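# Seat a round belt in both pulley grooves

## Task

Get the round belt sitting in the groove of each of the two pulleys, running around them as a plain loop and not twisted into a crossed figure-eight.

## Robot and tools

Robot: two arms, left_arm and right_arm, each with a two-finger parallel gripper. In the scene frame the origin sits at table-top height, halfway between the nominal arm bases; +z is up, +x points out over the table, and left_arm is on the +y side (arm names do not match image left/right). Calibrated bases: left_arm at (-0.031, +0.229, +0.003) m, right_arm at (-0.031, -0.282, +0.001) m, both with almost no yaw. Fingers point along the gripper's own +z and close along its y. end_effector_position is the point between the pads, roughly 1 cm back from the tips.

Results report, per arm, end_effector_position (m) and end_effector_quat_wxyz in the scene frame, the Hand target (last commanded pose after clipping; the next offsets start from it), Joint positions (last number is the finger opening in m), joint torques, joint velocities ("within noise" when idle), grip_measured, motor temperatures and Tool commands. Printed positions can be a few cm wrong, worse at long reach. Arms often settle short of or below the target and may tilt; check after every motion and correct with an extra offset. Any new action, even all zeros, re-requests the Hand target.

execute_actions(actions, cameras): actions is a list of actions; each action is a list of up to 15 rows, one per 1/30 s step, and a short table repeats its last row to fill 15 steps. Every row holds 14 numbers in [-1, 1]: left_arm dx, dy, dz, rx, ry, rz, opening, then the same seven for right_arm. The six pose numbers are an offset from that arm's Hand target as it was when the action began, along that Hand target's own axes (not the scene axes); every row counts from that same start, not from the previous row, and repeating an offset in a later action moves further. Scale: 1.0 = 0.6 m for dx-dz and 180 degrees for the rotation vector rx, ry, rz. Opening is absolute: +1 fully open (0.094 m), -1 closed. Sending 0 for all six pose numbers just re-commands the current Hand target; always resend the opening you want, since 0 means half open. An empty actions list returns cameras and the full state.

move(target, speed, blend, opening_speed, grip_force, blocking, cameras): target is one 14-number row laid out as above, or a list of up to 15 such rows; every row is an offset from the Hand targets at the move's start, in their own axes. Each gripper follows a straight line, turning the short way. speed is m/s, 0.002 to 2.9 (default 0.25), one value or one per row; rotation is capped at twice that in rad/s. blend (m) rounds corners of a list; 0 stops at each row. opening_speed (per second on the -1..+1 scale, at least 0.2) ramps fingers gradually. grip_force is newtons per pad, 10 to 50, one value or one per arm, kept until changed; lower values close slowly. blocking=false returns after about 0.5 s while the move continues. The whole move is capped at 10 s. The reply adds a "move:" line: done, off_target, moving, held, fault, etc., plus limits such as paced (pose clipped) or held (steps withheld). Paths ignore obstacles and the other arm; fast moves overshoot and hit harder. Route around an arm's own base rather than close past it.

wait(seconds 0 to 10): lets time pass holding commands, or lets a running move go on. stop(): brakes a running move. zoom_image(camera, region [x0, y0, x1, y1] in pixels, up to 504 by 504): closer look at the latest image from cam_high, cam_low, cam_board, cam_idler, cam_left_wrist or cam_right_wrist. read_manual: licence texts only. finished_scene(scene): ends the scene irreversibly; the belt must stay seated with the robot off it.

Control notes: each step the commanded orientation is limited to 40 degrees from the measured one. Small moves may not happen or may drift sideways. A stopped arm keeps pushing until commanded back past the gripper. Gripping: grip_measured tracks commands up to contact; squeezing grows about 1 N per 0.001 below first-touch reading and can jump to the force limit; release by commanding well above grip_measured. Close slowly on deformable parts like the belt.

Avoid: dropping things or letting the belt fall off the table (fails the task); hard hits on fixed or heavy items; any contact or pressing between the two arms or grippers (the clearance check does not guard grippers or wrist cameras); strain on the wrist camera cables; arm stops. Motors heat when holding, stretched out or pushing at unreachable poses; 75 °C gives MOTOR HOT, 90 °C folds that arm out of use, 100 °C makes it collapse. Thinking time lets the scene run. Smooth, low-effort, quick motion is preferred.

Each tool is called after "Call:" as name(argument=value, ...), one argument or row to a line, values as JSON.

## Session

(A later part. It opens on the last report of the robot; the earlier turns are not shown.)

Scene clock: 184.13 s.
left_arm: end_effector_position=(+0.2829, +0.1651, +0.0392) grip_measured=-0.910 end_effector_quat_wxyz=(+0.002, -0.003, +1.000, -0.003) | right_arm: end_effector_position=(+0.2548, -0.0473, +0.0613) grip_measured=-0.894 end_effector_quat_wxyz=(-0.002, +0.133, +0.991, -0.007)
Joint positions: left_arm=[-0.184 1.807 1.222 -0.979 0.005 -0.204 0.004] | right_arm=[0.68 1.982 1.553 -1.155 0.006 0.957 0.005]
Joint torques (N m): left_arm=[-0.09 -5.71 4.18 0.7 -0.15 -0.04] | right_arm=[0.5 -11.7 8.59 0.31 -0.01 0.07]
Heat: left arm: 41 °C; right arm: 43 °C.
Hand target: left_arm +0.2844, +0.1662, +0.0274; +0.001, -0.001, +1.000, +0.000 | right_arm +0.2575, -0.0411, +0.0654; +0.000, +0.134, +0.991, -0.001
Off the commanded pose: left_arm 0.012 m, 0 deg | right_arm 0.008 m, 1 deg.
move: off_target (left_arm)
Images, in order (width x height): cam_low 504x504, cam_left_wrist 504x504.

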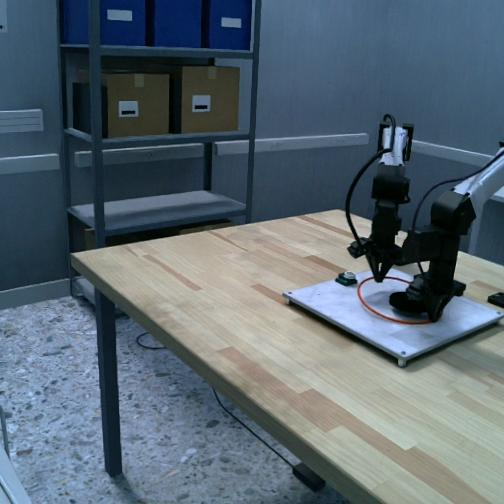

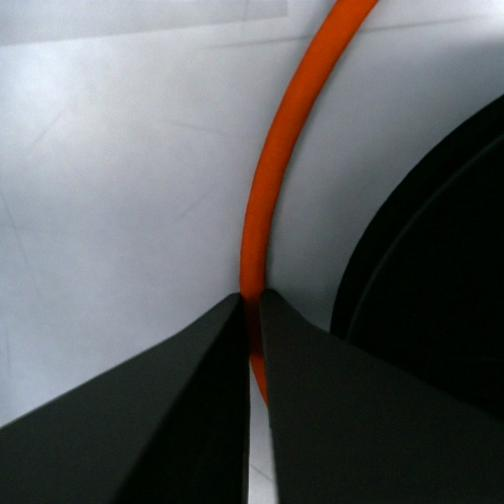

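Call:
move(
  target=[0,0,-0.06,0,0,0,-1,0,0,0.01,0,0,0,-1],
  speed=0.05,
  cameras=["cam_left_wrist","cam_low","cam_idler"],
)

Call:
zoom_image(
  camera="cam_low",
  region=[350, 260, 460, 340],
)

Call:
zoom_image(
  camera="cam_idler",
  region=[404, 150, 504, 270],
)

Scene clock: 207.70 s.
left_arm: end_effector_position=(+0.2792, +0.1658, +0.0521) grip_measured=-0.911 end_effector_quat_wxyz=(-0.014, -0.003, +1.000, +0.000) | right_arm: end_effector_position=(+0.2546, -0.0475, +0.0594) grip_measured=-0.894 end_effector_quat_wxyz=(-0.004, +0.133, +0.991, -0.009)
Joint positions: left_arm=[-0.184 1.807 1.275 -1.065 0.005 -0.204 0.004] | right_arm=[0.68 1.987 1.553 -1.155 0.006 0.957 0.005]
Joint torques (N m): left_arm=[-0.06 -9.2 8.17 0.16 -0.13 -0.03] | right_arm=[0.68 -11.84 6.93 0.51 -0.03 0.04]
Motor temperatures (°C): left_arm=[25 40 35 26 24 23 27] | right_arm=[24 43 35 27 25 22 25]
Heat: left arm: 40 °C; right arm: 43 °C.
Hand target: left_arm +0.2844, +0.1662, +0.0634; +0.001, -0.001, +1.000, +0.000 | right_arm +0.2575, -0.0411, +0.0594; +0.000, +0.134, +0.991, -0.001
Off the commanded pose: left_arm 0.012 m, 2 deg | right_arm 0.007 m, 1 deg.
move: off_target (left_arm)
Images, in order (width x height): cam_low 504x504, cam_idler 504x504, cam_left_wrist 504x504.

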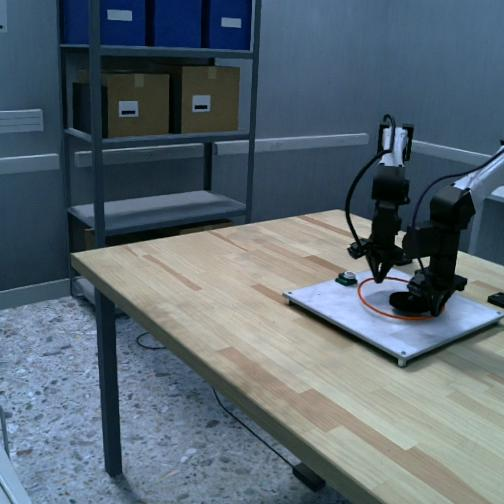

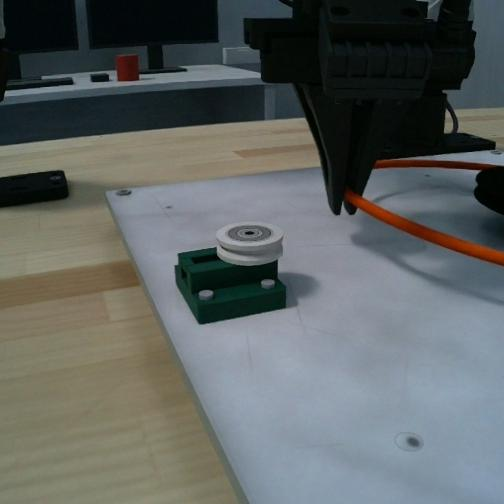

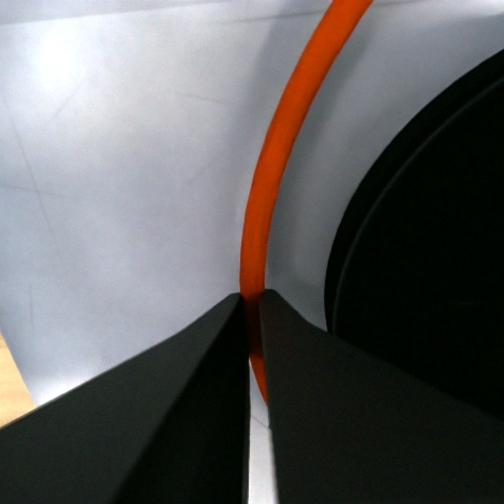

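Scaled by 4.582 from the camera's 504x504 image, which has a finer 720x720 frame.

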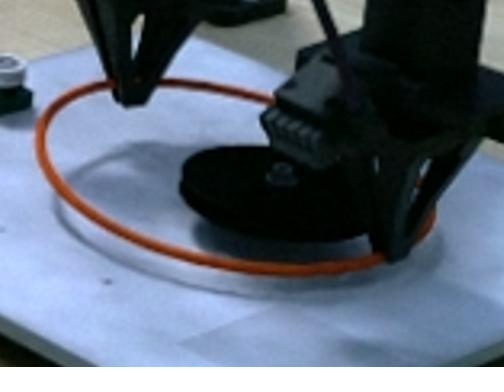

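Scaled by 4.200 from the camera's 504x504 image, which has a finer 720x720 frame.

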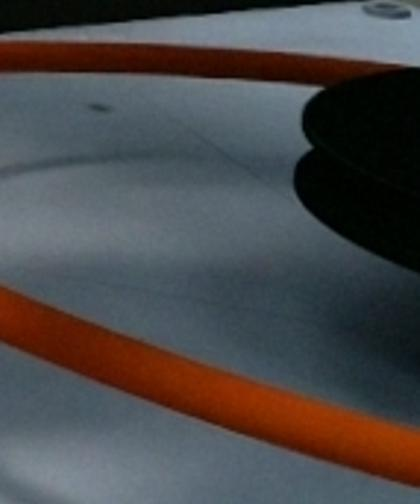

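Call:
move(
  target=[0,-0.006,-0.008,0,0,0,-1,-0.022,-0.08,0.006,0,0,0,-1],
  speed=0.06,
  cameras=["cam_left_wrist","cam_low","cam_idler","cam_board"],
)

Call:
zoom_image(
  camera="cam_low",
  region=[350, 260, 460, 340],
)

Call:
zoom_image(
  camera="cam_idler",
  region=[404, 150, 504, 270],
)

Scene clock: 219.03 s.
left_arm: end_effector_position=(+0.2799, +0.1624, +0.0562) grip_measured=-0.911 end_effector_quat_wxyz=(-0.014, +0.001, +1.000, -0.002) | right_arm: end_effector_position=(+0.2565, -0.0880, +0.0469) grip_measured=-0.894 end_effector_quat_wxyz=(-0.011, +0.135, +0.991, -0.008)
Joint positions: left_arm=[-0.192 1.807 1.292 -1.081 0.009 -0.204 0.004] | right_arm=[0.582 1.921 1.408 -1.085 -0.002 0.865 0.005]
Joint torques (N m): left_arm=[-0.4 -9.39 8.17 0.14 -0.17 -0.14] | right_arm=[-0.34 -15.19 4.85 0.33 0.05 -0.15]
Heat: left arm: 42 °C; right arm: 44 °C.
Hand target: left_arm +0.2843, +0.1625, +0.0683; +0.001, +0.000, +1.000, +0.000 | right_arm +0.2575, -0.0909, +0.0558; +0.000, +0.134, +0.991, -0.001
Off the commanded pose: left_arm 0.013 m, 2 deg | right_arm 0.009 m, 1 deg.
move: off_target (left_arm)
Images, in order (width x height): cam_low 504x504, cam_board 504x504, cam_idler 504x504, cam_left_wrist 504x504.

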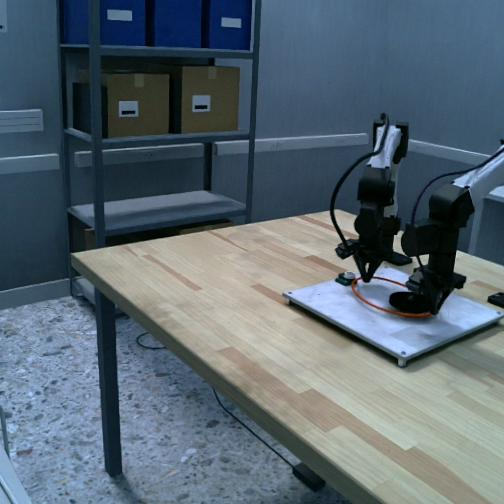

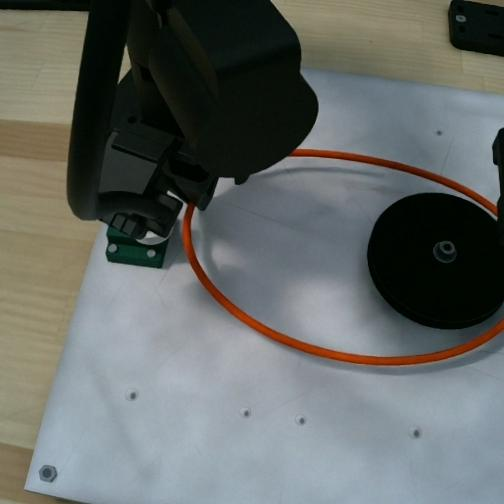

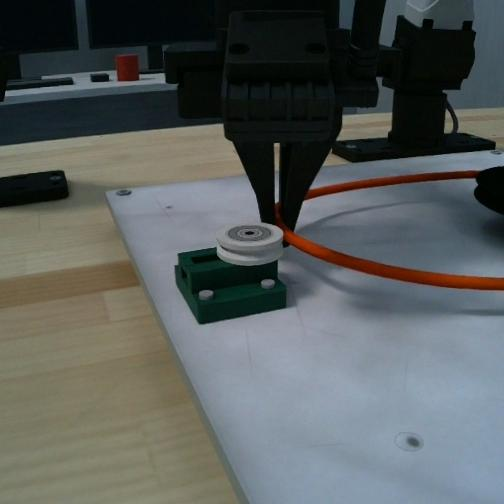

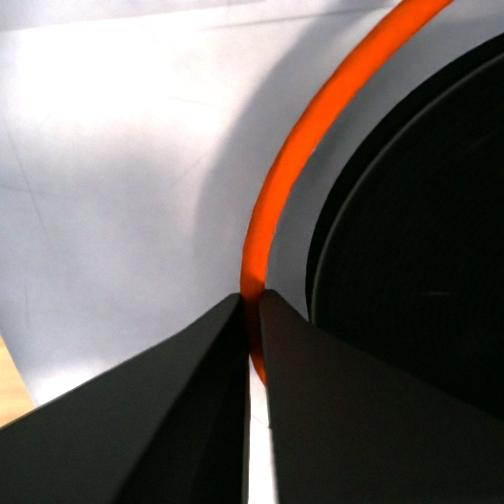

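Scaled by 4.582 from the camera's 504x504 image, which has a finer 720x720 frame.

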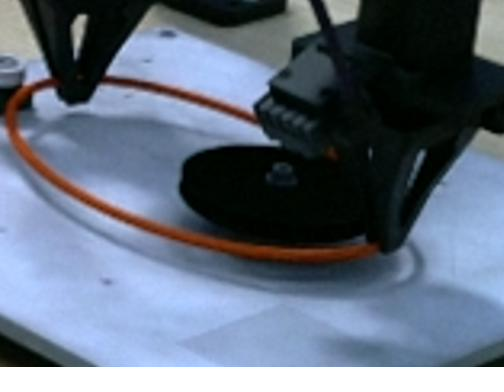

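Scaled by 4.200 from the camera's 504x504 image, which has a finer 720x720 frame.

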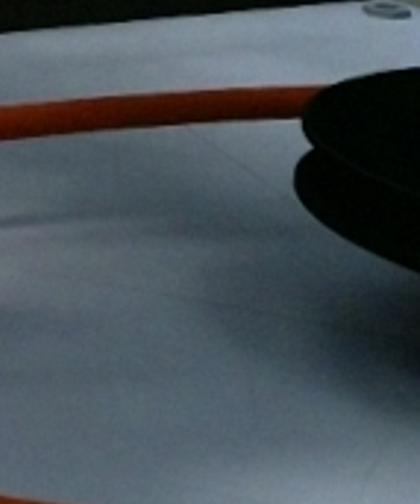

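Call:
move(
  target=[
    [0,0,0,0,0,0,-1,0,0,-0.035,0,0,0,-1],
    [0,-0.004,0,0,0,0,-1,-0.02,-0.075,-0.035,0,0,0,-1],
  ],
  speed=0.06,
  cameras=["all"],
)

Call:
zoom_image(
  camera="cam_low",
  region=[330, 250, 460, 340],
)

Call:
zoom_image(
  camera="cam_idler",
  region=[404, 150, 504, 270],
)

Scene clock: 231.37 s.
left_arm: end_effector_position=(+0.2776, +0.1585, +0.0563) grip_measured=-0.912 end_effector_quat_wxyz=(-0.018, -0.002, +1.000, -0.008) | right_arm: end_effector_position=(+0.2612, -0.1160, +0.0706) grip_measured=-0.894 end_effector_quat_wxyz=(-0.007, +0.130, +0.991, +0.027)
Joint positions: left_arm=[-0.198 1.807 1.292 -1.087 0.023 -0.216 0.004] | right_arm=[0.479 1.816 1.366 -1.099 -0.052 0.751 0.005]
Joint torques (N m): left_arm=[-0.51 -9.25 8.39 0.15 -0.31 -0.1] | right_arm=[-1.66 -14.01 4.48 0.07 0.55 -0.16]
Heat: left arm: 44 °C; right arm: 46 °C.
Hand target: left_arm +0.2844, +0.1602, +0.0683; +0.001, +0.000, +1.000, +0.000 | right_arm +0.2571, -0.1374, +0.0769; +0.000, +0.134, +0.991, -0.001
Off the commanded pose: left_arm 0.014 m, 2 deg | right_arm 0.023 m, 3 deg.
move: off_target (left_arm, right_arm)

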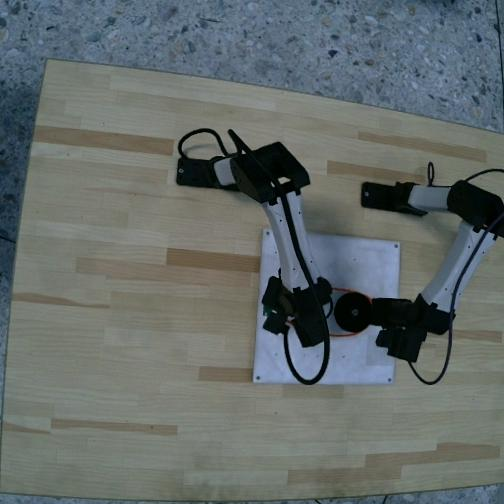

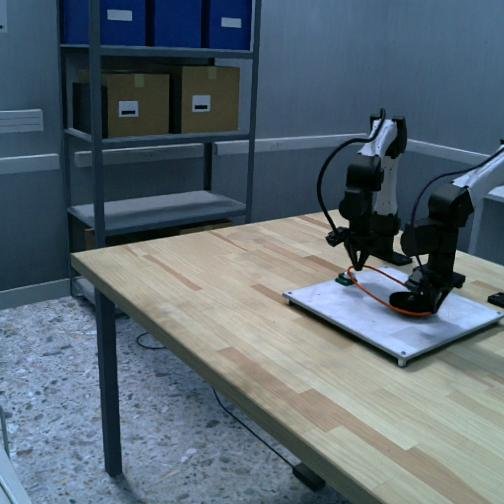

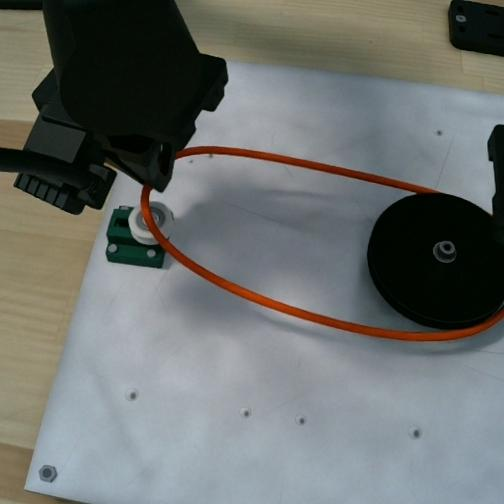

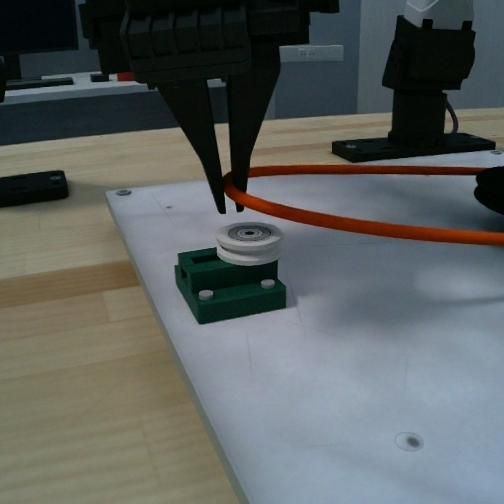

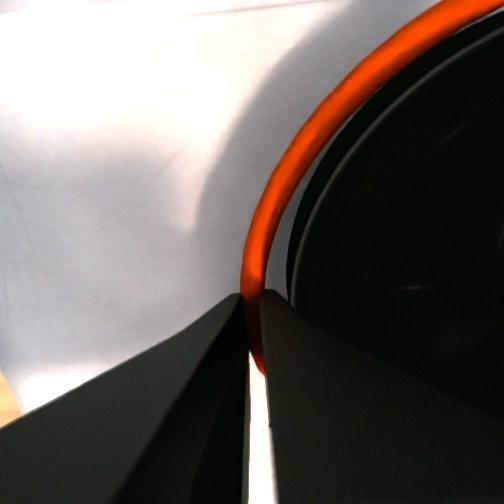

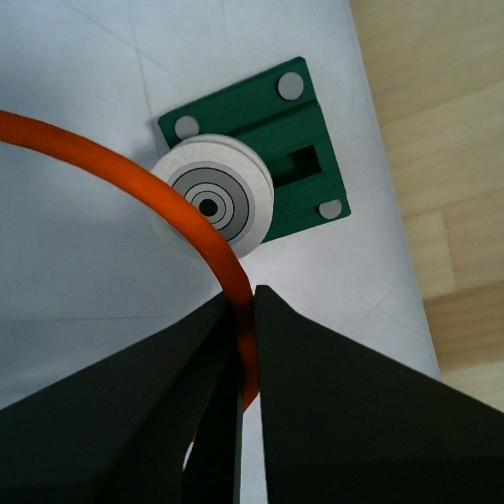

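Scaled by 3.877 from the camera's 504x504 image, which has a finer 720x720 frame.

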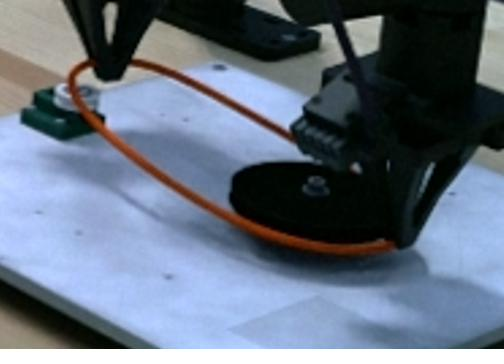

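Scaled by 4.200 from the camera's 504x504 image, which has a finer 720x720 frame.

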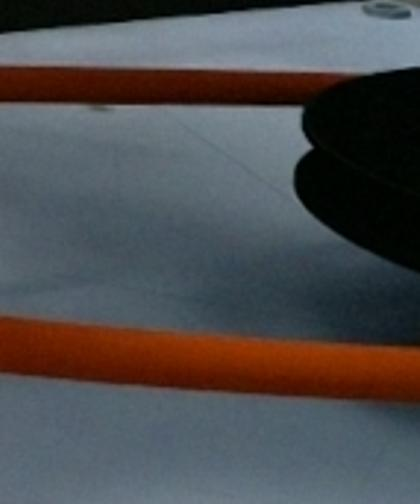

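Call:
move(
  target=[
    [0,-0.007,0.007,0,0,0,-1,-0.014,-0.02,0,0,0,0,-1],
    [0,-0.007,0.007,0,0,0,-1,-0.014,-0.035,0.0,0,0,0,-1],
  ],
  speed=0.05,
  cameras=["cam_left_wrist","cam_right_wrist","cam_low","cam_board","cam_idler"],
)

Call:
zoom_image(
  camera="cam_low",
  region=[330, 250, 460, 340],
)

Call:
zoom_image(
  camera="cam_idler",
  region=[404, 150, 504, 270],
)

Scene clock: 246.53 s.
left_arm: end_effector_position=(+0.2743, +0.1559, +0.0564) grip_measured=-0.912 end_effector_quat_wxyz=(-0.023, -0.008, +1.000, -0.006) | right_arm: end_effector_position=(+0.2656, -0.1213, +0.0723) grip_measured=-0.894 end_effector_quat_wxyz=(-0.008, +0.122, +0.991, +0.060)
Joint positions: left_arm=[-0.208 1.807 1.292 -1.098 0.023 -0.238 0.004] | right_arm=[0.43 1.792 1.339 -1.067 -0.109 0.689 0.005]
Joint torques (N m): left_arm=[-0.69 -8.58 7.76 0.38 -0.31 0] | right_arm=[-2.8 -13.86 4.36 -0.13 1.1 -0.15]
Motor temperatures (°C): left_arm=[25 45 36 25 24 23 28] | right_arm=[24 47 32 26 26 22 26]
Heat: left arm: 45 °C; right arm: 47 °C.
Hand target: left_arm +0.2844, +0.1559, +0.0641; +0.001, -0.001, +1.000, +0.000 | right_arm +0.2596, -0.1599, +0.0769; +0.000, +0.134, +0.991, -0.001
Off the commanded pose: left_arm 0.013 m, 3 deg | right_arm 0.039 m, 7 deg.
move: off_target (left_arm, right_arm)
Images, in order (width x height): cam_low 504x504, cam_board 504x504, cam_idler 504x504, cam_left_wrist 504x504, cam_right_wrist 504x504.

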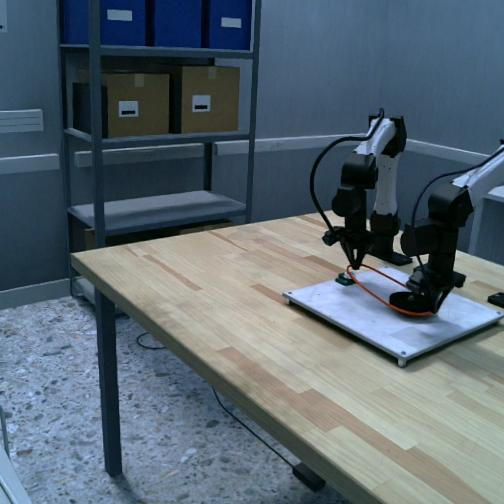

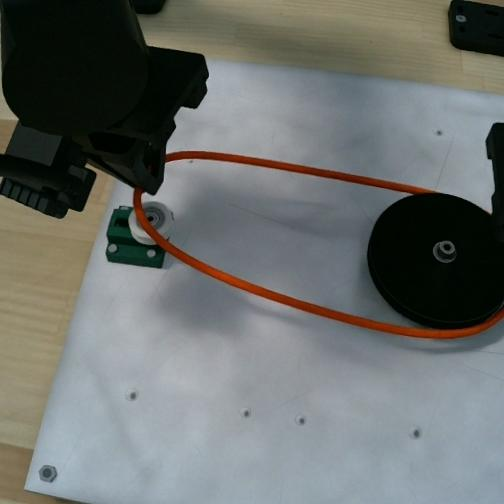

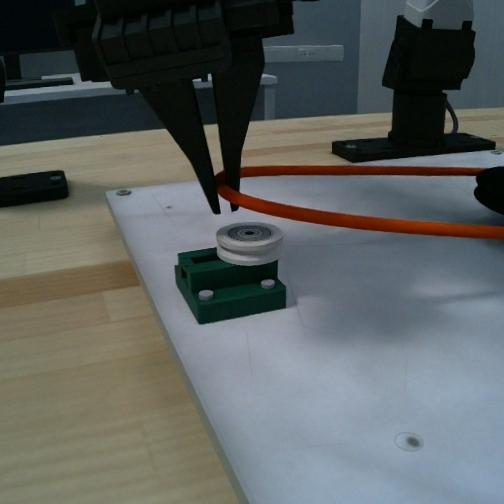

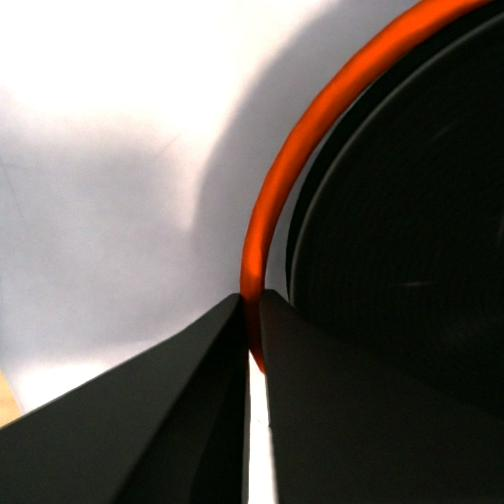

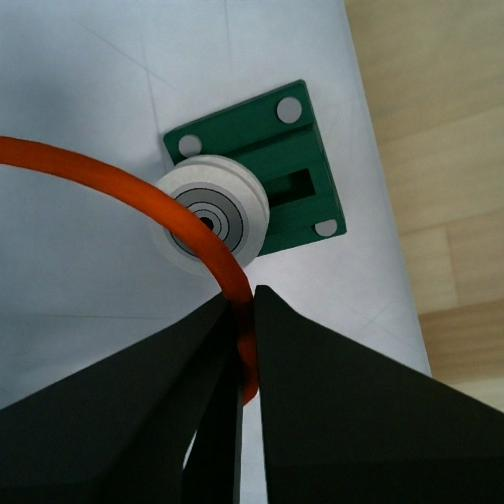

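Scaled by 3.877 from the camera's 504x504 image, which has a finer 720x720 frame.

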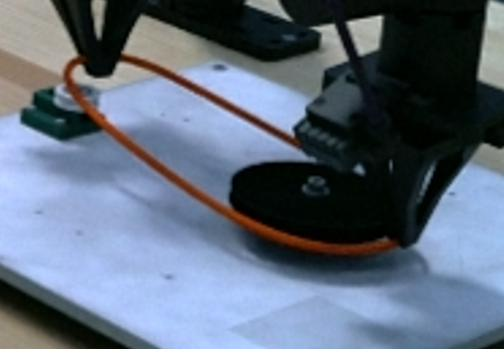

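Scaled by 4.200 from the camera's 504x504 image, which has a finer 720x720 frame.

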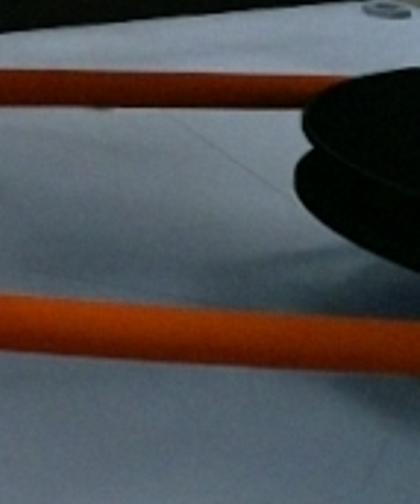

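Call:
move(
  target=[0,0.005,0,0,0,0,-1,0.008,0.03,0,0,0,0,-1],
  speed=0.05,
)

Call:
move(
  target=[0,0,0,0,0,0,-0.76,0,0,0,0,0,0,-1],
  opening_speed=0.2,
  cameras=["cam_left_wrist","cam_low","cam_board"],
)

Call:
zoom_image(
  camera="cam_low",
  region=[370, 270, 450, 340],
)

Call:
zoom_image(
  camera="cam_left_wrist",
  region=[200, 0, 504, 304],
)

Scene clock: 260.13 s.
left_arm: end_effector_position=(+0.2745, +0.1558, +0.0564) grip_measured=-0.912 end_effector_quat_wxyz=(-0.023, -0.008, +1.000, -0.006) | right_arm: end_effector_position=(+0.2629, -0.1184, +0.0719) grip_measured=-0.894 end_effector_quat_wxyz=(-0.005, +0.126, +0.991, +0.050)
Joint positions: left_arm=[-0.208 1.807 1.292 -1.097 0.023 -0.238 0.004] | right_arm=[0.451 1.792 1.339 -1.07 -0.089 0.717 0.005]
Joint torques (N m): left_arm=[0.13 -8.72 7.45 0.38 -0.32 0.1] | right_arm=[-0.66 -11.56 7.38 -0.14 0.87 -0.07]
Heat: left arm: 45 °C; right arm: 47 °C.
Hand target: left_arm +0.2844, +0.1590, +0.0641; +0.001, +0.000, +1.000, +0.000 | right_arm +0.2597, -0.1413, +0.0769; +0.000, +0.134, +0.991, -0.001
Off the commanded pose: left_arm 0.013 m, 3 deg | right_arm 0.024 m, 6 deg.
move: off_target (left_arm, right_arm)

Scene clock: 261.53 s.
left_arm: end_effector_position=(+0.2740, +0.1583, +0.0564) grip_measured=-0.762 end_effector_quat_wxyz=(-0.023, -0.007, +1.000, +0.001) | right_arm: end_effector_position=(+0.2614, -0.1223, +0.0715) grip_measured=-0.894 end_effector_quat_wxyz=(-0.006, +0.127, +0.991, +0.040)
Joint positions: left_arm=[-0.208 1.807 1.292 -1.101 0.009 -0.236 0.011] | right_arm=[0.451 1.792 1.339 -1.083 -0.073 0.718 0.005]
Joint torques (N m): left_arm=[0.2 -8.73 7.46 0.42 -0.21 0.09] | right_arm=[-0.69 -11.48 7.15 -0.03 0.74 -0.03]
Heat: left arm: 46 °C; right arm: 47 °C.
Hand target: left_arm +0.2844, +0.1590, +0.0641; +0.001, +0.000, +1.000, +0.000 | right_arm +0.2597, -0.1413, +0.0769; +0.000, +0.134, +0.991, -0.001
Off the commanded pose: left_arm 0.013 m, 3 deg | right_arm 0.020 m, 5 deg.
move: off_target (left_arm, right_arm)
Images, in order (width x height): cam_low 504x504, cam_board 504x504, cam_left_wrist 504x504.

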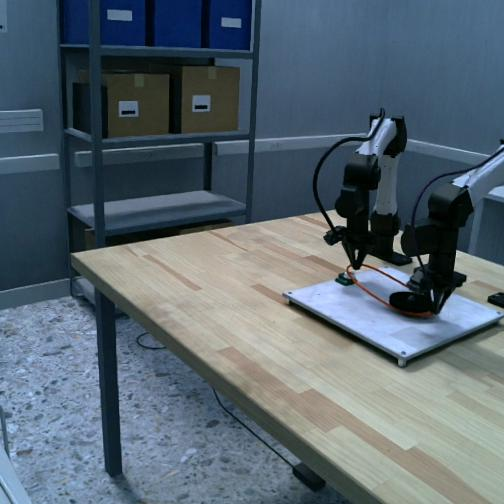

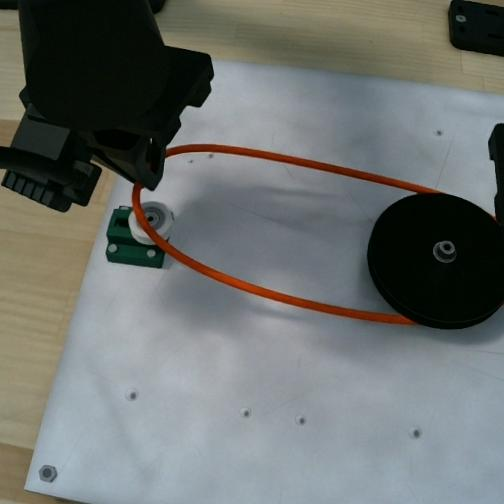

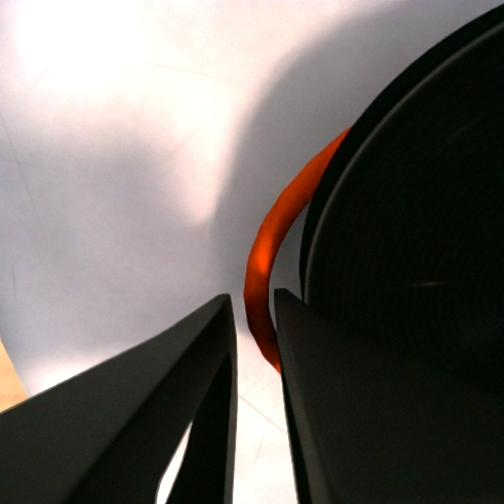

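Scaled by 6.300 from the camera's 504x504 image, which has a finer 720x720 frame.

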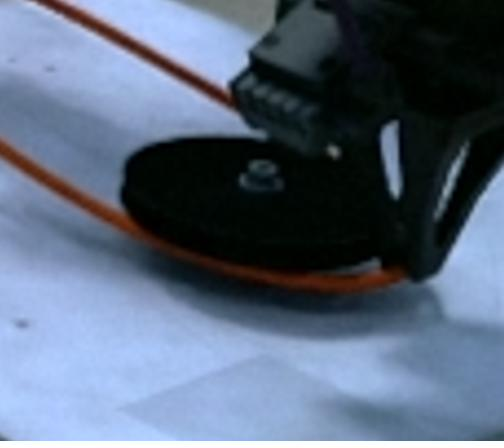

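Scaled by 1.658 from the camera's 504x504 image, which has a finer 720x720 frame.

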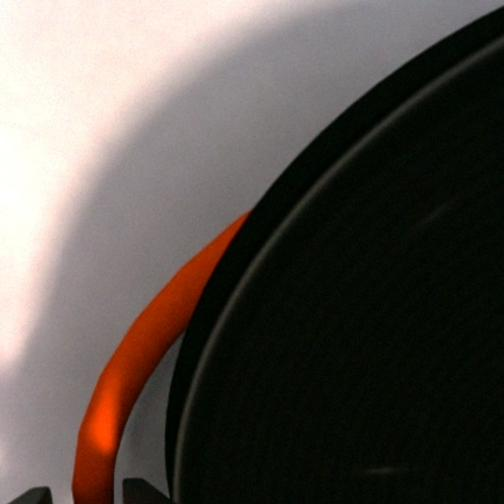

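Call:
move(
  target=[0,0,0,0,0,0,-1,0,0,0,0,0,0,-1],
  opening_speed=0.3,
)

Call:
move(
  target=[0,0.012,0.0,0,0,0,-1,0.022,0.06,0,0,0,0,-1],
  speed=0.05,
)

Call:
move(
  target=[0,0,-0.022,0,0,0,-1,0,0,0,0,0,0,-1],
  speed=0.05,
  cameras=["cam_left_wrist","cam_low","cam_board"],
)

Call:
zoom_image(
  camera="cam_low",
  region=[370, 270, 450, 340],
)

Call:
zoom_image(
  camera="cam_left_wrist",
  region=[200, 0, 504, 304],
)

Scene clock: 278.30 s.
left_arm: end_effector_position=(+0.2740, +0.1581, +0.0564) grip_measured=-0.914 end_effector_quat_wxyz=(-0.023, -0.006, +1.000, +0.000) | right_arm: end_effector_position=(+0.2605, -0.1247, +0.0714) grip_measured=-0.894 end_effector_quat_wxyz=(-0.006, +0.127, +0.991, +0.034)
Joint positions: left_arm=[-0.208 1.807 1.292 -1.101 0.01 -0.235 0.004] | right_arm=[0.451 1.792 1.339 -1.09 -0.063 0.718 0.005]
Joint torques (N m): left_arm=[0.23 -8.77 7.45 0.39 -0.21 0.07] | right_arm=[-0.77 -11.23 7.34 0.04 0.6 -0.03]
Heat: left arm: 46 °C; right arm: 46 °C.
Hand target: left_arm +0.2844, +0.1589, +0.0641; +0.001, +0.000, +1.000, +0.000 | right_arm +0.2597, -0.1412, +0.0769; +0.000, +0.134, +0.991, -0.001
Off the commanded pose: left_arm 0.013 m, 3 deg | right_arm 0.018 m, 4 deg.
move: off_target (left_arm, right_arm)

Scene clock: 279.63 s.
left_arm: end_effector_position=(+0.2760, +0.1614, +0.0564) grip_measured=-0.917 end_effector_quat_wxyz=(-0.022, -0.001, +1.000, -0.005) | right_arm: end_effector_position=(+0.2533, -0.0998, +0.0729) grip_measured=-0.894 end_effector_quat_wxyz=(-0.006, +0.130, +0.991, +0.012)
Joint positions: left_arm=[-0.192 1.807 1.292 -1.096 0.018 -0.209 0.004] | right_arm=[0.546 1.834 1.399 -1.13 -0.027 0.818 0.005]
Joint torques (N m): left_arm=[0.83 -9.24 6.86 0.38 -0.27 0.01] | right_arm=[0.34 -10.13 8.49 0.22 0.25 0.02]
Heat: left arm: 46 °C; right arm: 46 °C.
Hand target: left_arm +0.2844, +0.1661, +0.0641; +0.001, +0.000, +1.000, +0.000 | right_arm +0.2566, -0.1030, +0.0769; +0.000, +0.134, +0.991, -0.001
Off the commanded pose: left_arm 0.012 m, 3 deg | right_arm 0.006 m, 2 deg.
move: off_target (left_arm)

Scene clock: 280.53 s.
left_arm: end_effector_position=(+0.2791, +0.1607, +0.0621) grip_measured=-0.917 end_effector_quat_wxyz=(-0.018, -0.001, +1.000, -0.006) | right_arm: end_effector_position=(+0.2533, -0.0999, +0.0729) grip_measured=-0.894 end_effector_quat_wxyz=(-0.006, +0.130, +0.991, +0.012)
Joint positions: left_arm=[-0.192 1.807 1.316 -1.113 0.018 -0.209 0.004] | right_arm=[0.546 1.834 1.399 -1.13 -0.026 0.818 0.005]
Joint torques (N m): left_arm=[0.72 -10.13 8.24 0.11 -0.27 0.01] | right_arm=[0.27 -10.21 8.43 0.2 0.32 0]
Heat: left arm: 46 °C; right arm: 46 °C.
Hand target: left_arm +0.2843, +0.1661, +0.0773; +0.001, +0.000, +1.000, +0.000 | right_arm +0.2566, -0.1030, +0.0769; +0.000, +0.134, +0.991, -0.001
Off the commanded pose: left_arm 0.017 m, 2 deg | right_arm 0.006 m, 2 deg.
move: off_target (left_arm)
Images, in order (width x height): cam_low 504x504, cam_board 504x504, cam_left_wrist 504x504.

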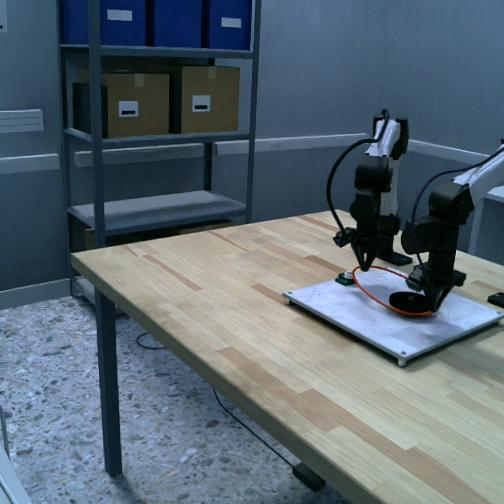

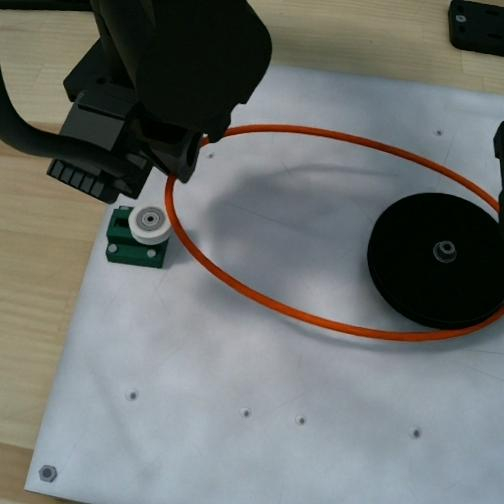

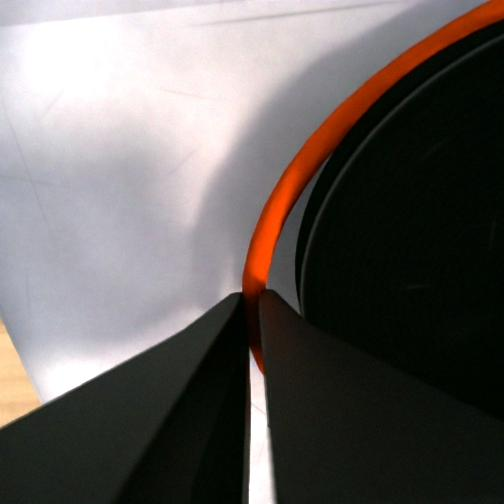

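Scaled by 6.300 from the camera's 504x504 image, which has a finer 720x720 frame.

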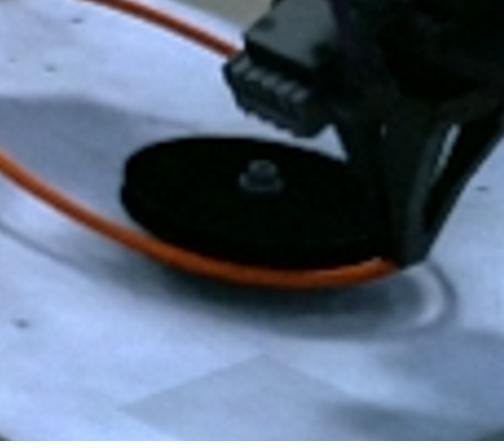

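Scaled by 1.658 from the camera's 504x504 image, which has a finer 720x720 frame.

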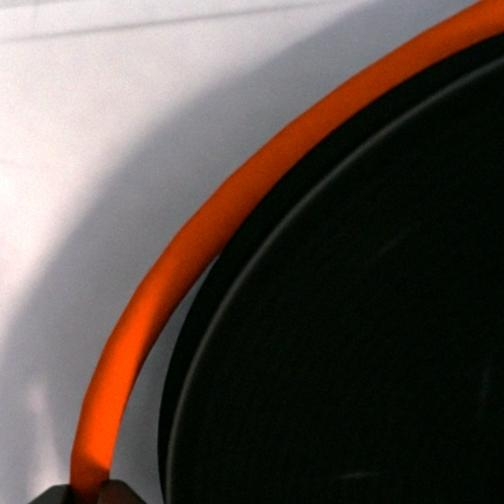

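Call:
move(
  target=[0,0.003,-0.012,0,0,0,-1,0,0,0,0,0,0,-1],
  speed=0.05,
  cameras=["cam_left_wrist","cam_low","cam_idler"],
)

Call:
zoom_image(
  camera="cam_low",
  region=[370, 270, 450, 340],
)

Call:
zoom_image(
  camera="cam_idler",
  region=[404, 150, 504, 270],
)

Scene clock: 290.20 s.
left_arm: end_effector_position=(+0.2797, +0.1622, +0.0685) grip_measured=-0.917 end_effector_quat_wxyz=(-0.018, -0.001, +1.000, -0.006) | right_arm: end_effector_position=(+0.2533, -0.0999, +0.0729) grip_measured=-0.894 end_effector_quat_wxyz=(-0.006, +0.130, +0.991, +0.012)
Joint positions: left_arm=[-0.187 1.803 1.336 -1.138 0.018 -0.204 0.004] | right_arm=[0.546 1.834 1.399 -1.13 -0.026 0.818 0.005]
Joint torques (N m): left_arm=[0.81 -10.32 8.32 0.08 -0.28 0.02] | right_arm=[0.25 -10.28 8.47 0.19 0.3 0.05]
Heat: left arm: 48 °C; right arm: 47 °C.
Hand target: left_arm +0.2843, +0.1680, +0.0844; +0.001, +0.000, +1.000, +0.000 | right_arm +0.2566, -0.1030, +0.0769; +0.000, +0.134, +0.991, -0.001
Off the commanded pose: left_arm 0.018 m, 2 deg | right_arm 0.006 m, 2 deg.
move: off_target (left_arm)
Images, in order (width x height): cam_low 504x504, cam_idler 504x504, cam_left_wrist 504x504.

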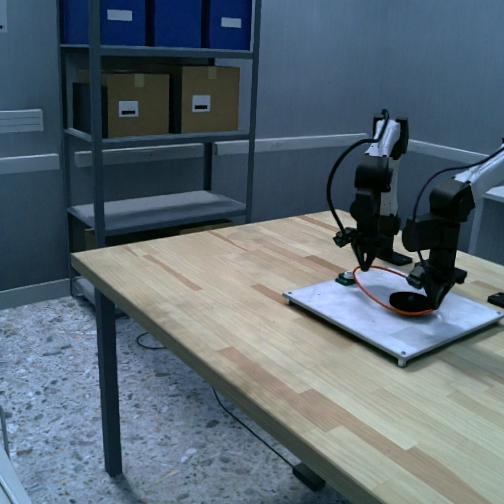

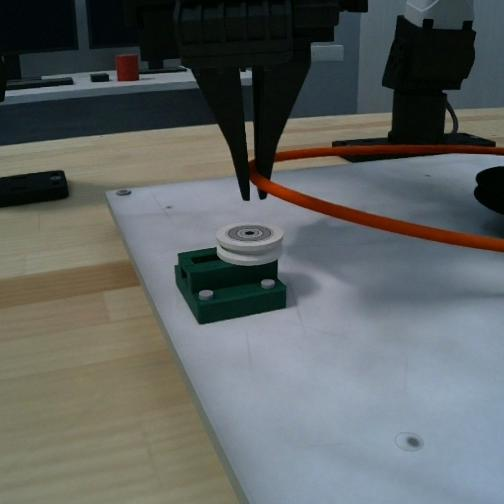

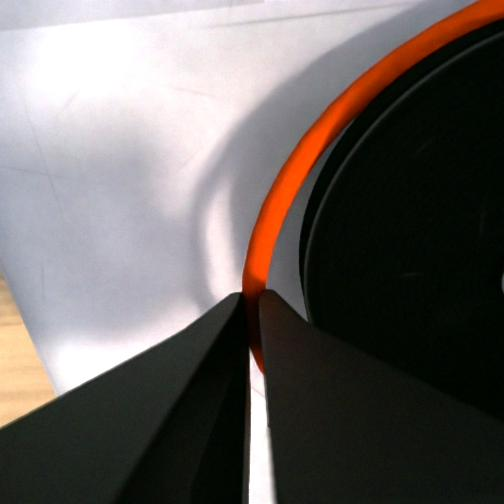

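Scaled by 6.300 from the camera's 504x504 image, which has a finer 720x720 frame.

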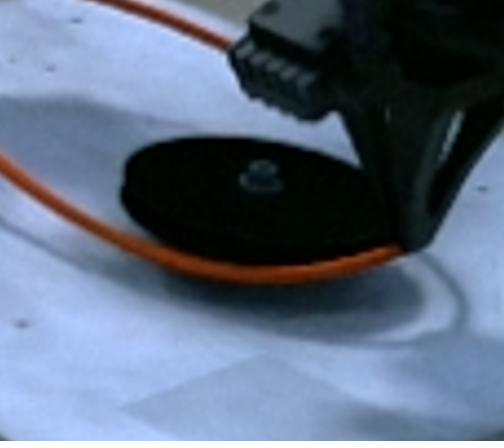

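Scaled by 4.200 from the camera's 504x504 image, which has a finer 720x720 frame.

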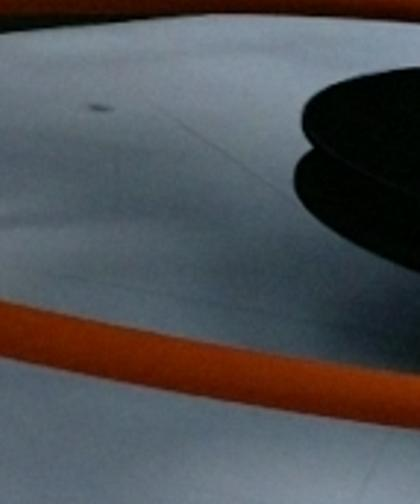

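Call:
move(
  target=[0,0,0.006,0,-0.06,0,-1,0,0,0,0,-0.06,0,-1],
  speed=0.05,
  cameras=["cam_left_wrist","cam_low","cam_idler","cam_right_wrist"],
)

Call:
zoom_image(
  camera="cam_low",
  region=[370, 270, 450, 340],
)

Call:
zoom_image(
  camera="cam_idler",
  region=[404, 150, 504, 270],
)

Scene clock: 305.47 s.
left_arm: end_effector_position=(+0.2798, +0.1630, +0.0737) grip_measured=-0.917 end_effector_quat_wxyz=(+0.072, +0.004, +0.997, -0.013) | right_arm: end_effector_position=(+0.2560, -0.0985, +0.0692) grip_measured=-0.894 end_effector_quat_wxyz=(+0.076, +0.129, +0.989, -0.010)
Joint positions: left_arm=[-0.197 1.634 1.152 -0.941 -0.004 -0.204 0.004] | right_arm=[0.62 1.765 1.289 -0.998 0.12 0.885 0.005]
Joint torques (N m): left_arm=[-0.27 -8.76 5.86 0.79 -0.45 -0.16] | right_arm=[0.35 -13.31 5.16 0.54 0.37 0.07]
Motor temperatures (°C): left_arm=[25 51 38 25 24 23 28] | right_arm=[24 47 32 26 26 22 26]
Heat: left arm: 51 °C; right arm: 47 °C.
Hand target: left_arm +0.2844, +0.1681, +0.0810; +0.095, -0.001, +0.995, +0.000 | right_arm +0.2566, -0.1030, +0.0769; +0.093, +0.134, +0.987, -0.013
Off the commanded pose: left_arm 0.010 m, 3 deg | right_arm 0.009 m, 2 deg.
move: off_target (left_arm)
Images, in order (width x height): cam_low 504x504, cam_idler 504x504, cam_left_wrist 504x504, cam_right_wrist 504x504.

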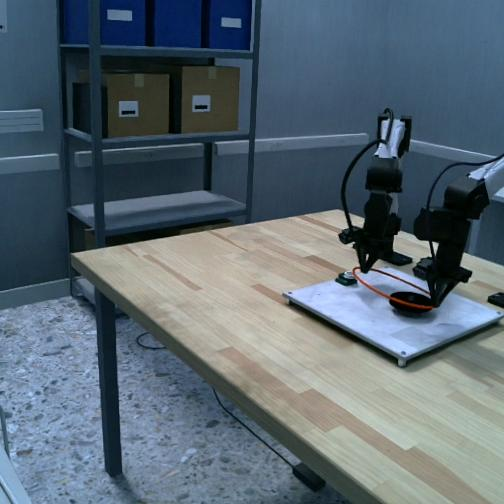

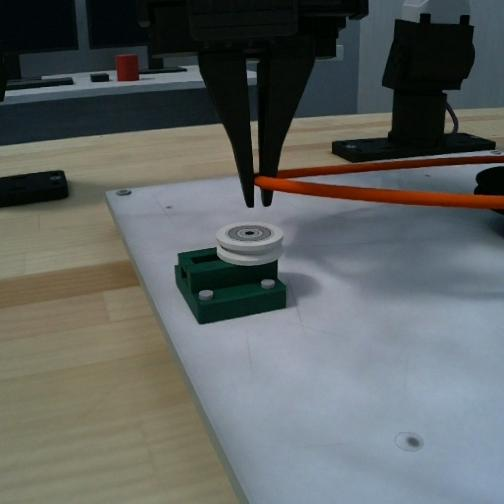

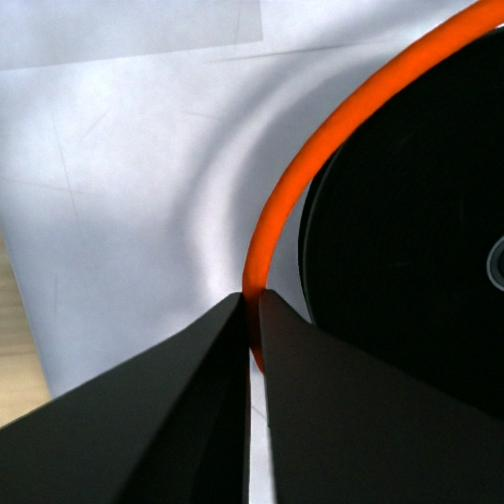

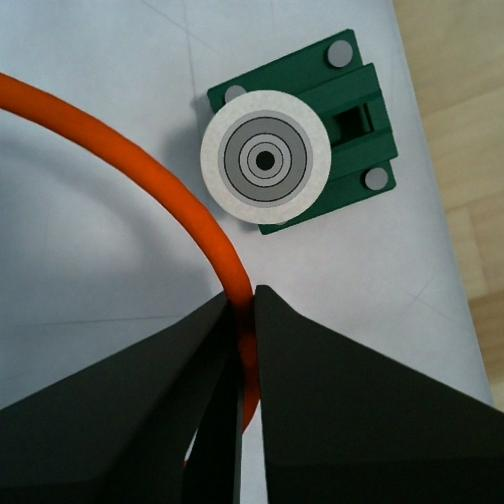

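Scaled by 6.300 from the camera's 504x504 image, which has a finer 720x720 frame.

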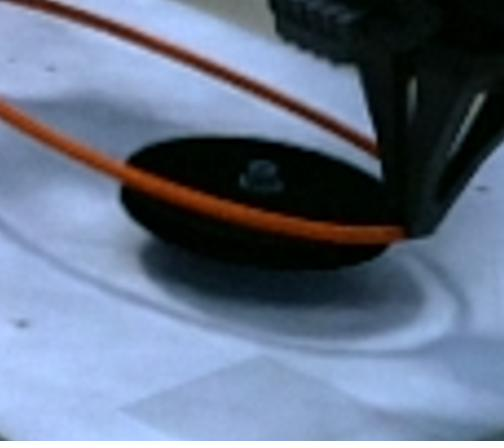

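Scaled by 4.200 from the camera's 504x504 image, which has a finer 720x720 frame.

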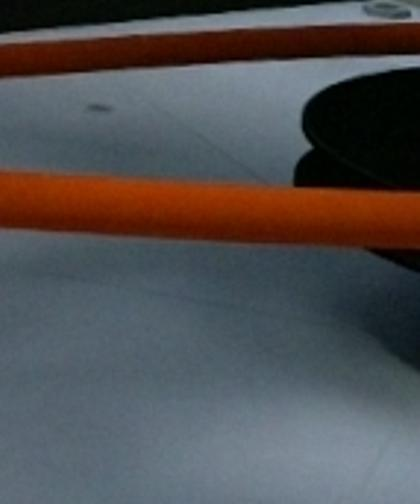

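Call:
move(
  target=[0,-0.004,0.026,0,0,0,-1,-0.015,-0.055,0,0,0,0,-1],
  speed=0.05,
  cameras=["cam_left_wrist","cam_low","cam_idler","cam_right_wrist"],
)

Call:
zoom_image(
  camera="cam_low",
  region=[370, 270, 450, 340],
)

Call:
zoom_image(
  camera="cam_idler",
  region=[404, 150, 504, 270],
)

Scene clock: 323.50 s.
left_arm: end_effector_position=(+0.2818, +0.1573, +0.0664) grip_measured=-0.917 end_effector_quat_wxyz=(+0.082, +0.007, +0.996, -0.020) | right_arm: end_effector_position=(+0.2593, -0.1207, +0.0739) grip_measured=-0.894 end_effector_quat_wxyz=(+0.087, +0.130, +0.988, +0.007)
Joint positions: left_arm=[-0.209 1.634 1.119 -0.886 0.004 -0.21 0.004] | right_arm=[0.549 1.688 1.214 -0.953 0.099 0.813 0.005]
Joint torques (N m): left_arm=[0.24 -6.65 5.79 0.89 -0.51 -0.16] | right_arm=[-1.25 -12.38 4.63 0.43 0.51 -0.1]
Heat: left arm: 51 °C; right arm: 48 °C.
Hand target: left_arm +0.2872, +0.1655, +0.0655; +0.095, +0.000, +0.995, +0.000 | right_arm +0.2563, -0.1372, +0.0786; +0.093, +0.134, +0.987, -0.014
Off the commanded pose: left_arm 0.010 m, 3 deg | right_arm 0.017 m, 3 deg.
move: off_target (left_arm, right_arm)
Images, in order (width x height): cam_low 504x504, cam_idler 504x504, cam_left_wrist 504x504, cam_right_wrist 504x504.

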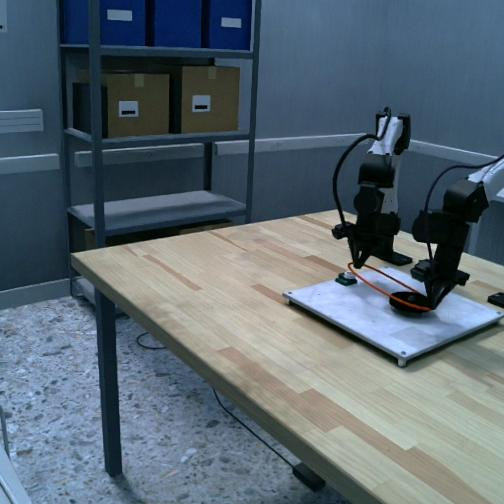

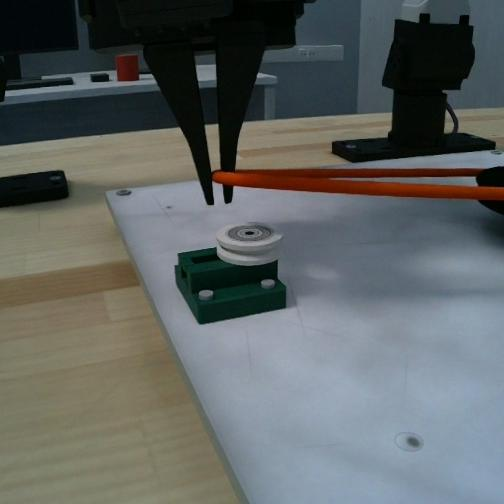

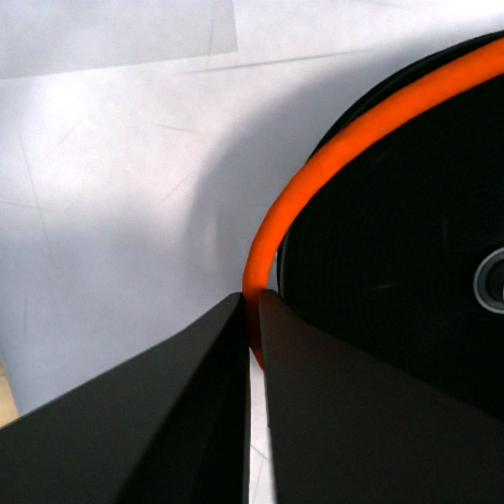

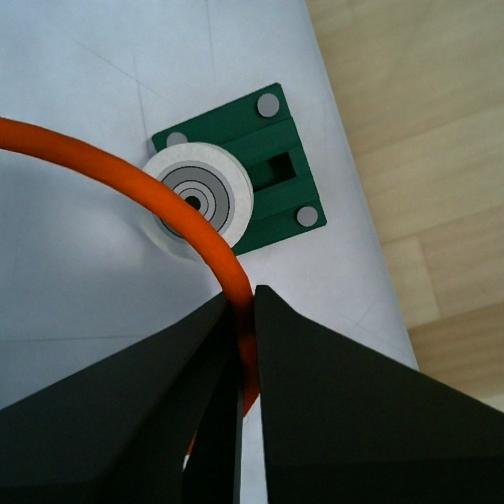

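Scaled by 6.300 from the camera's 504x504 image, which has a finer 720x720 frame.

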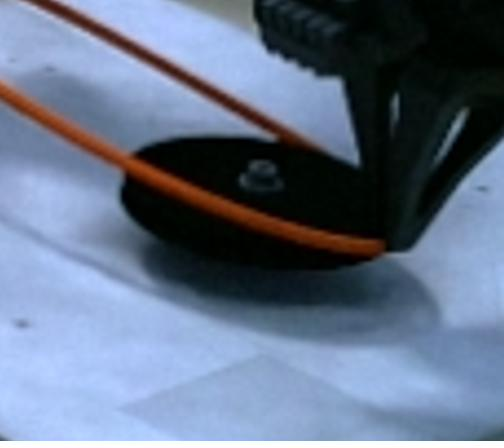

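Scaled by 4.200 from the camera's 504x504 image, which has a finer 720x720 frame.

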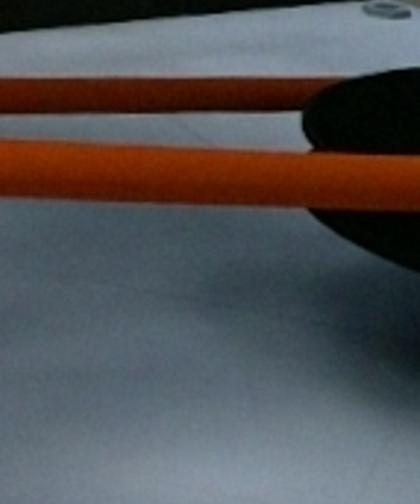

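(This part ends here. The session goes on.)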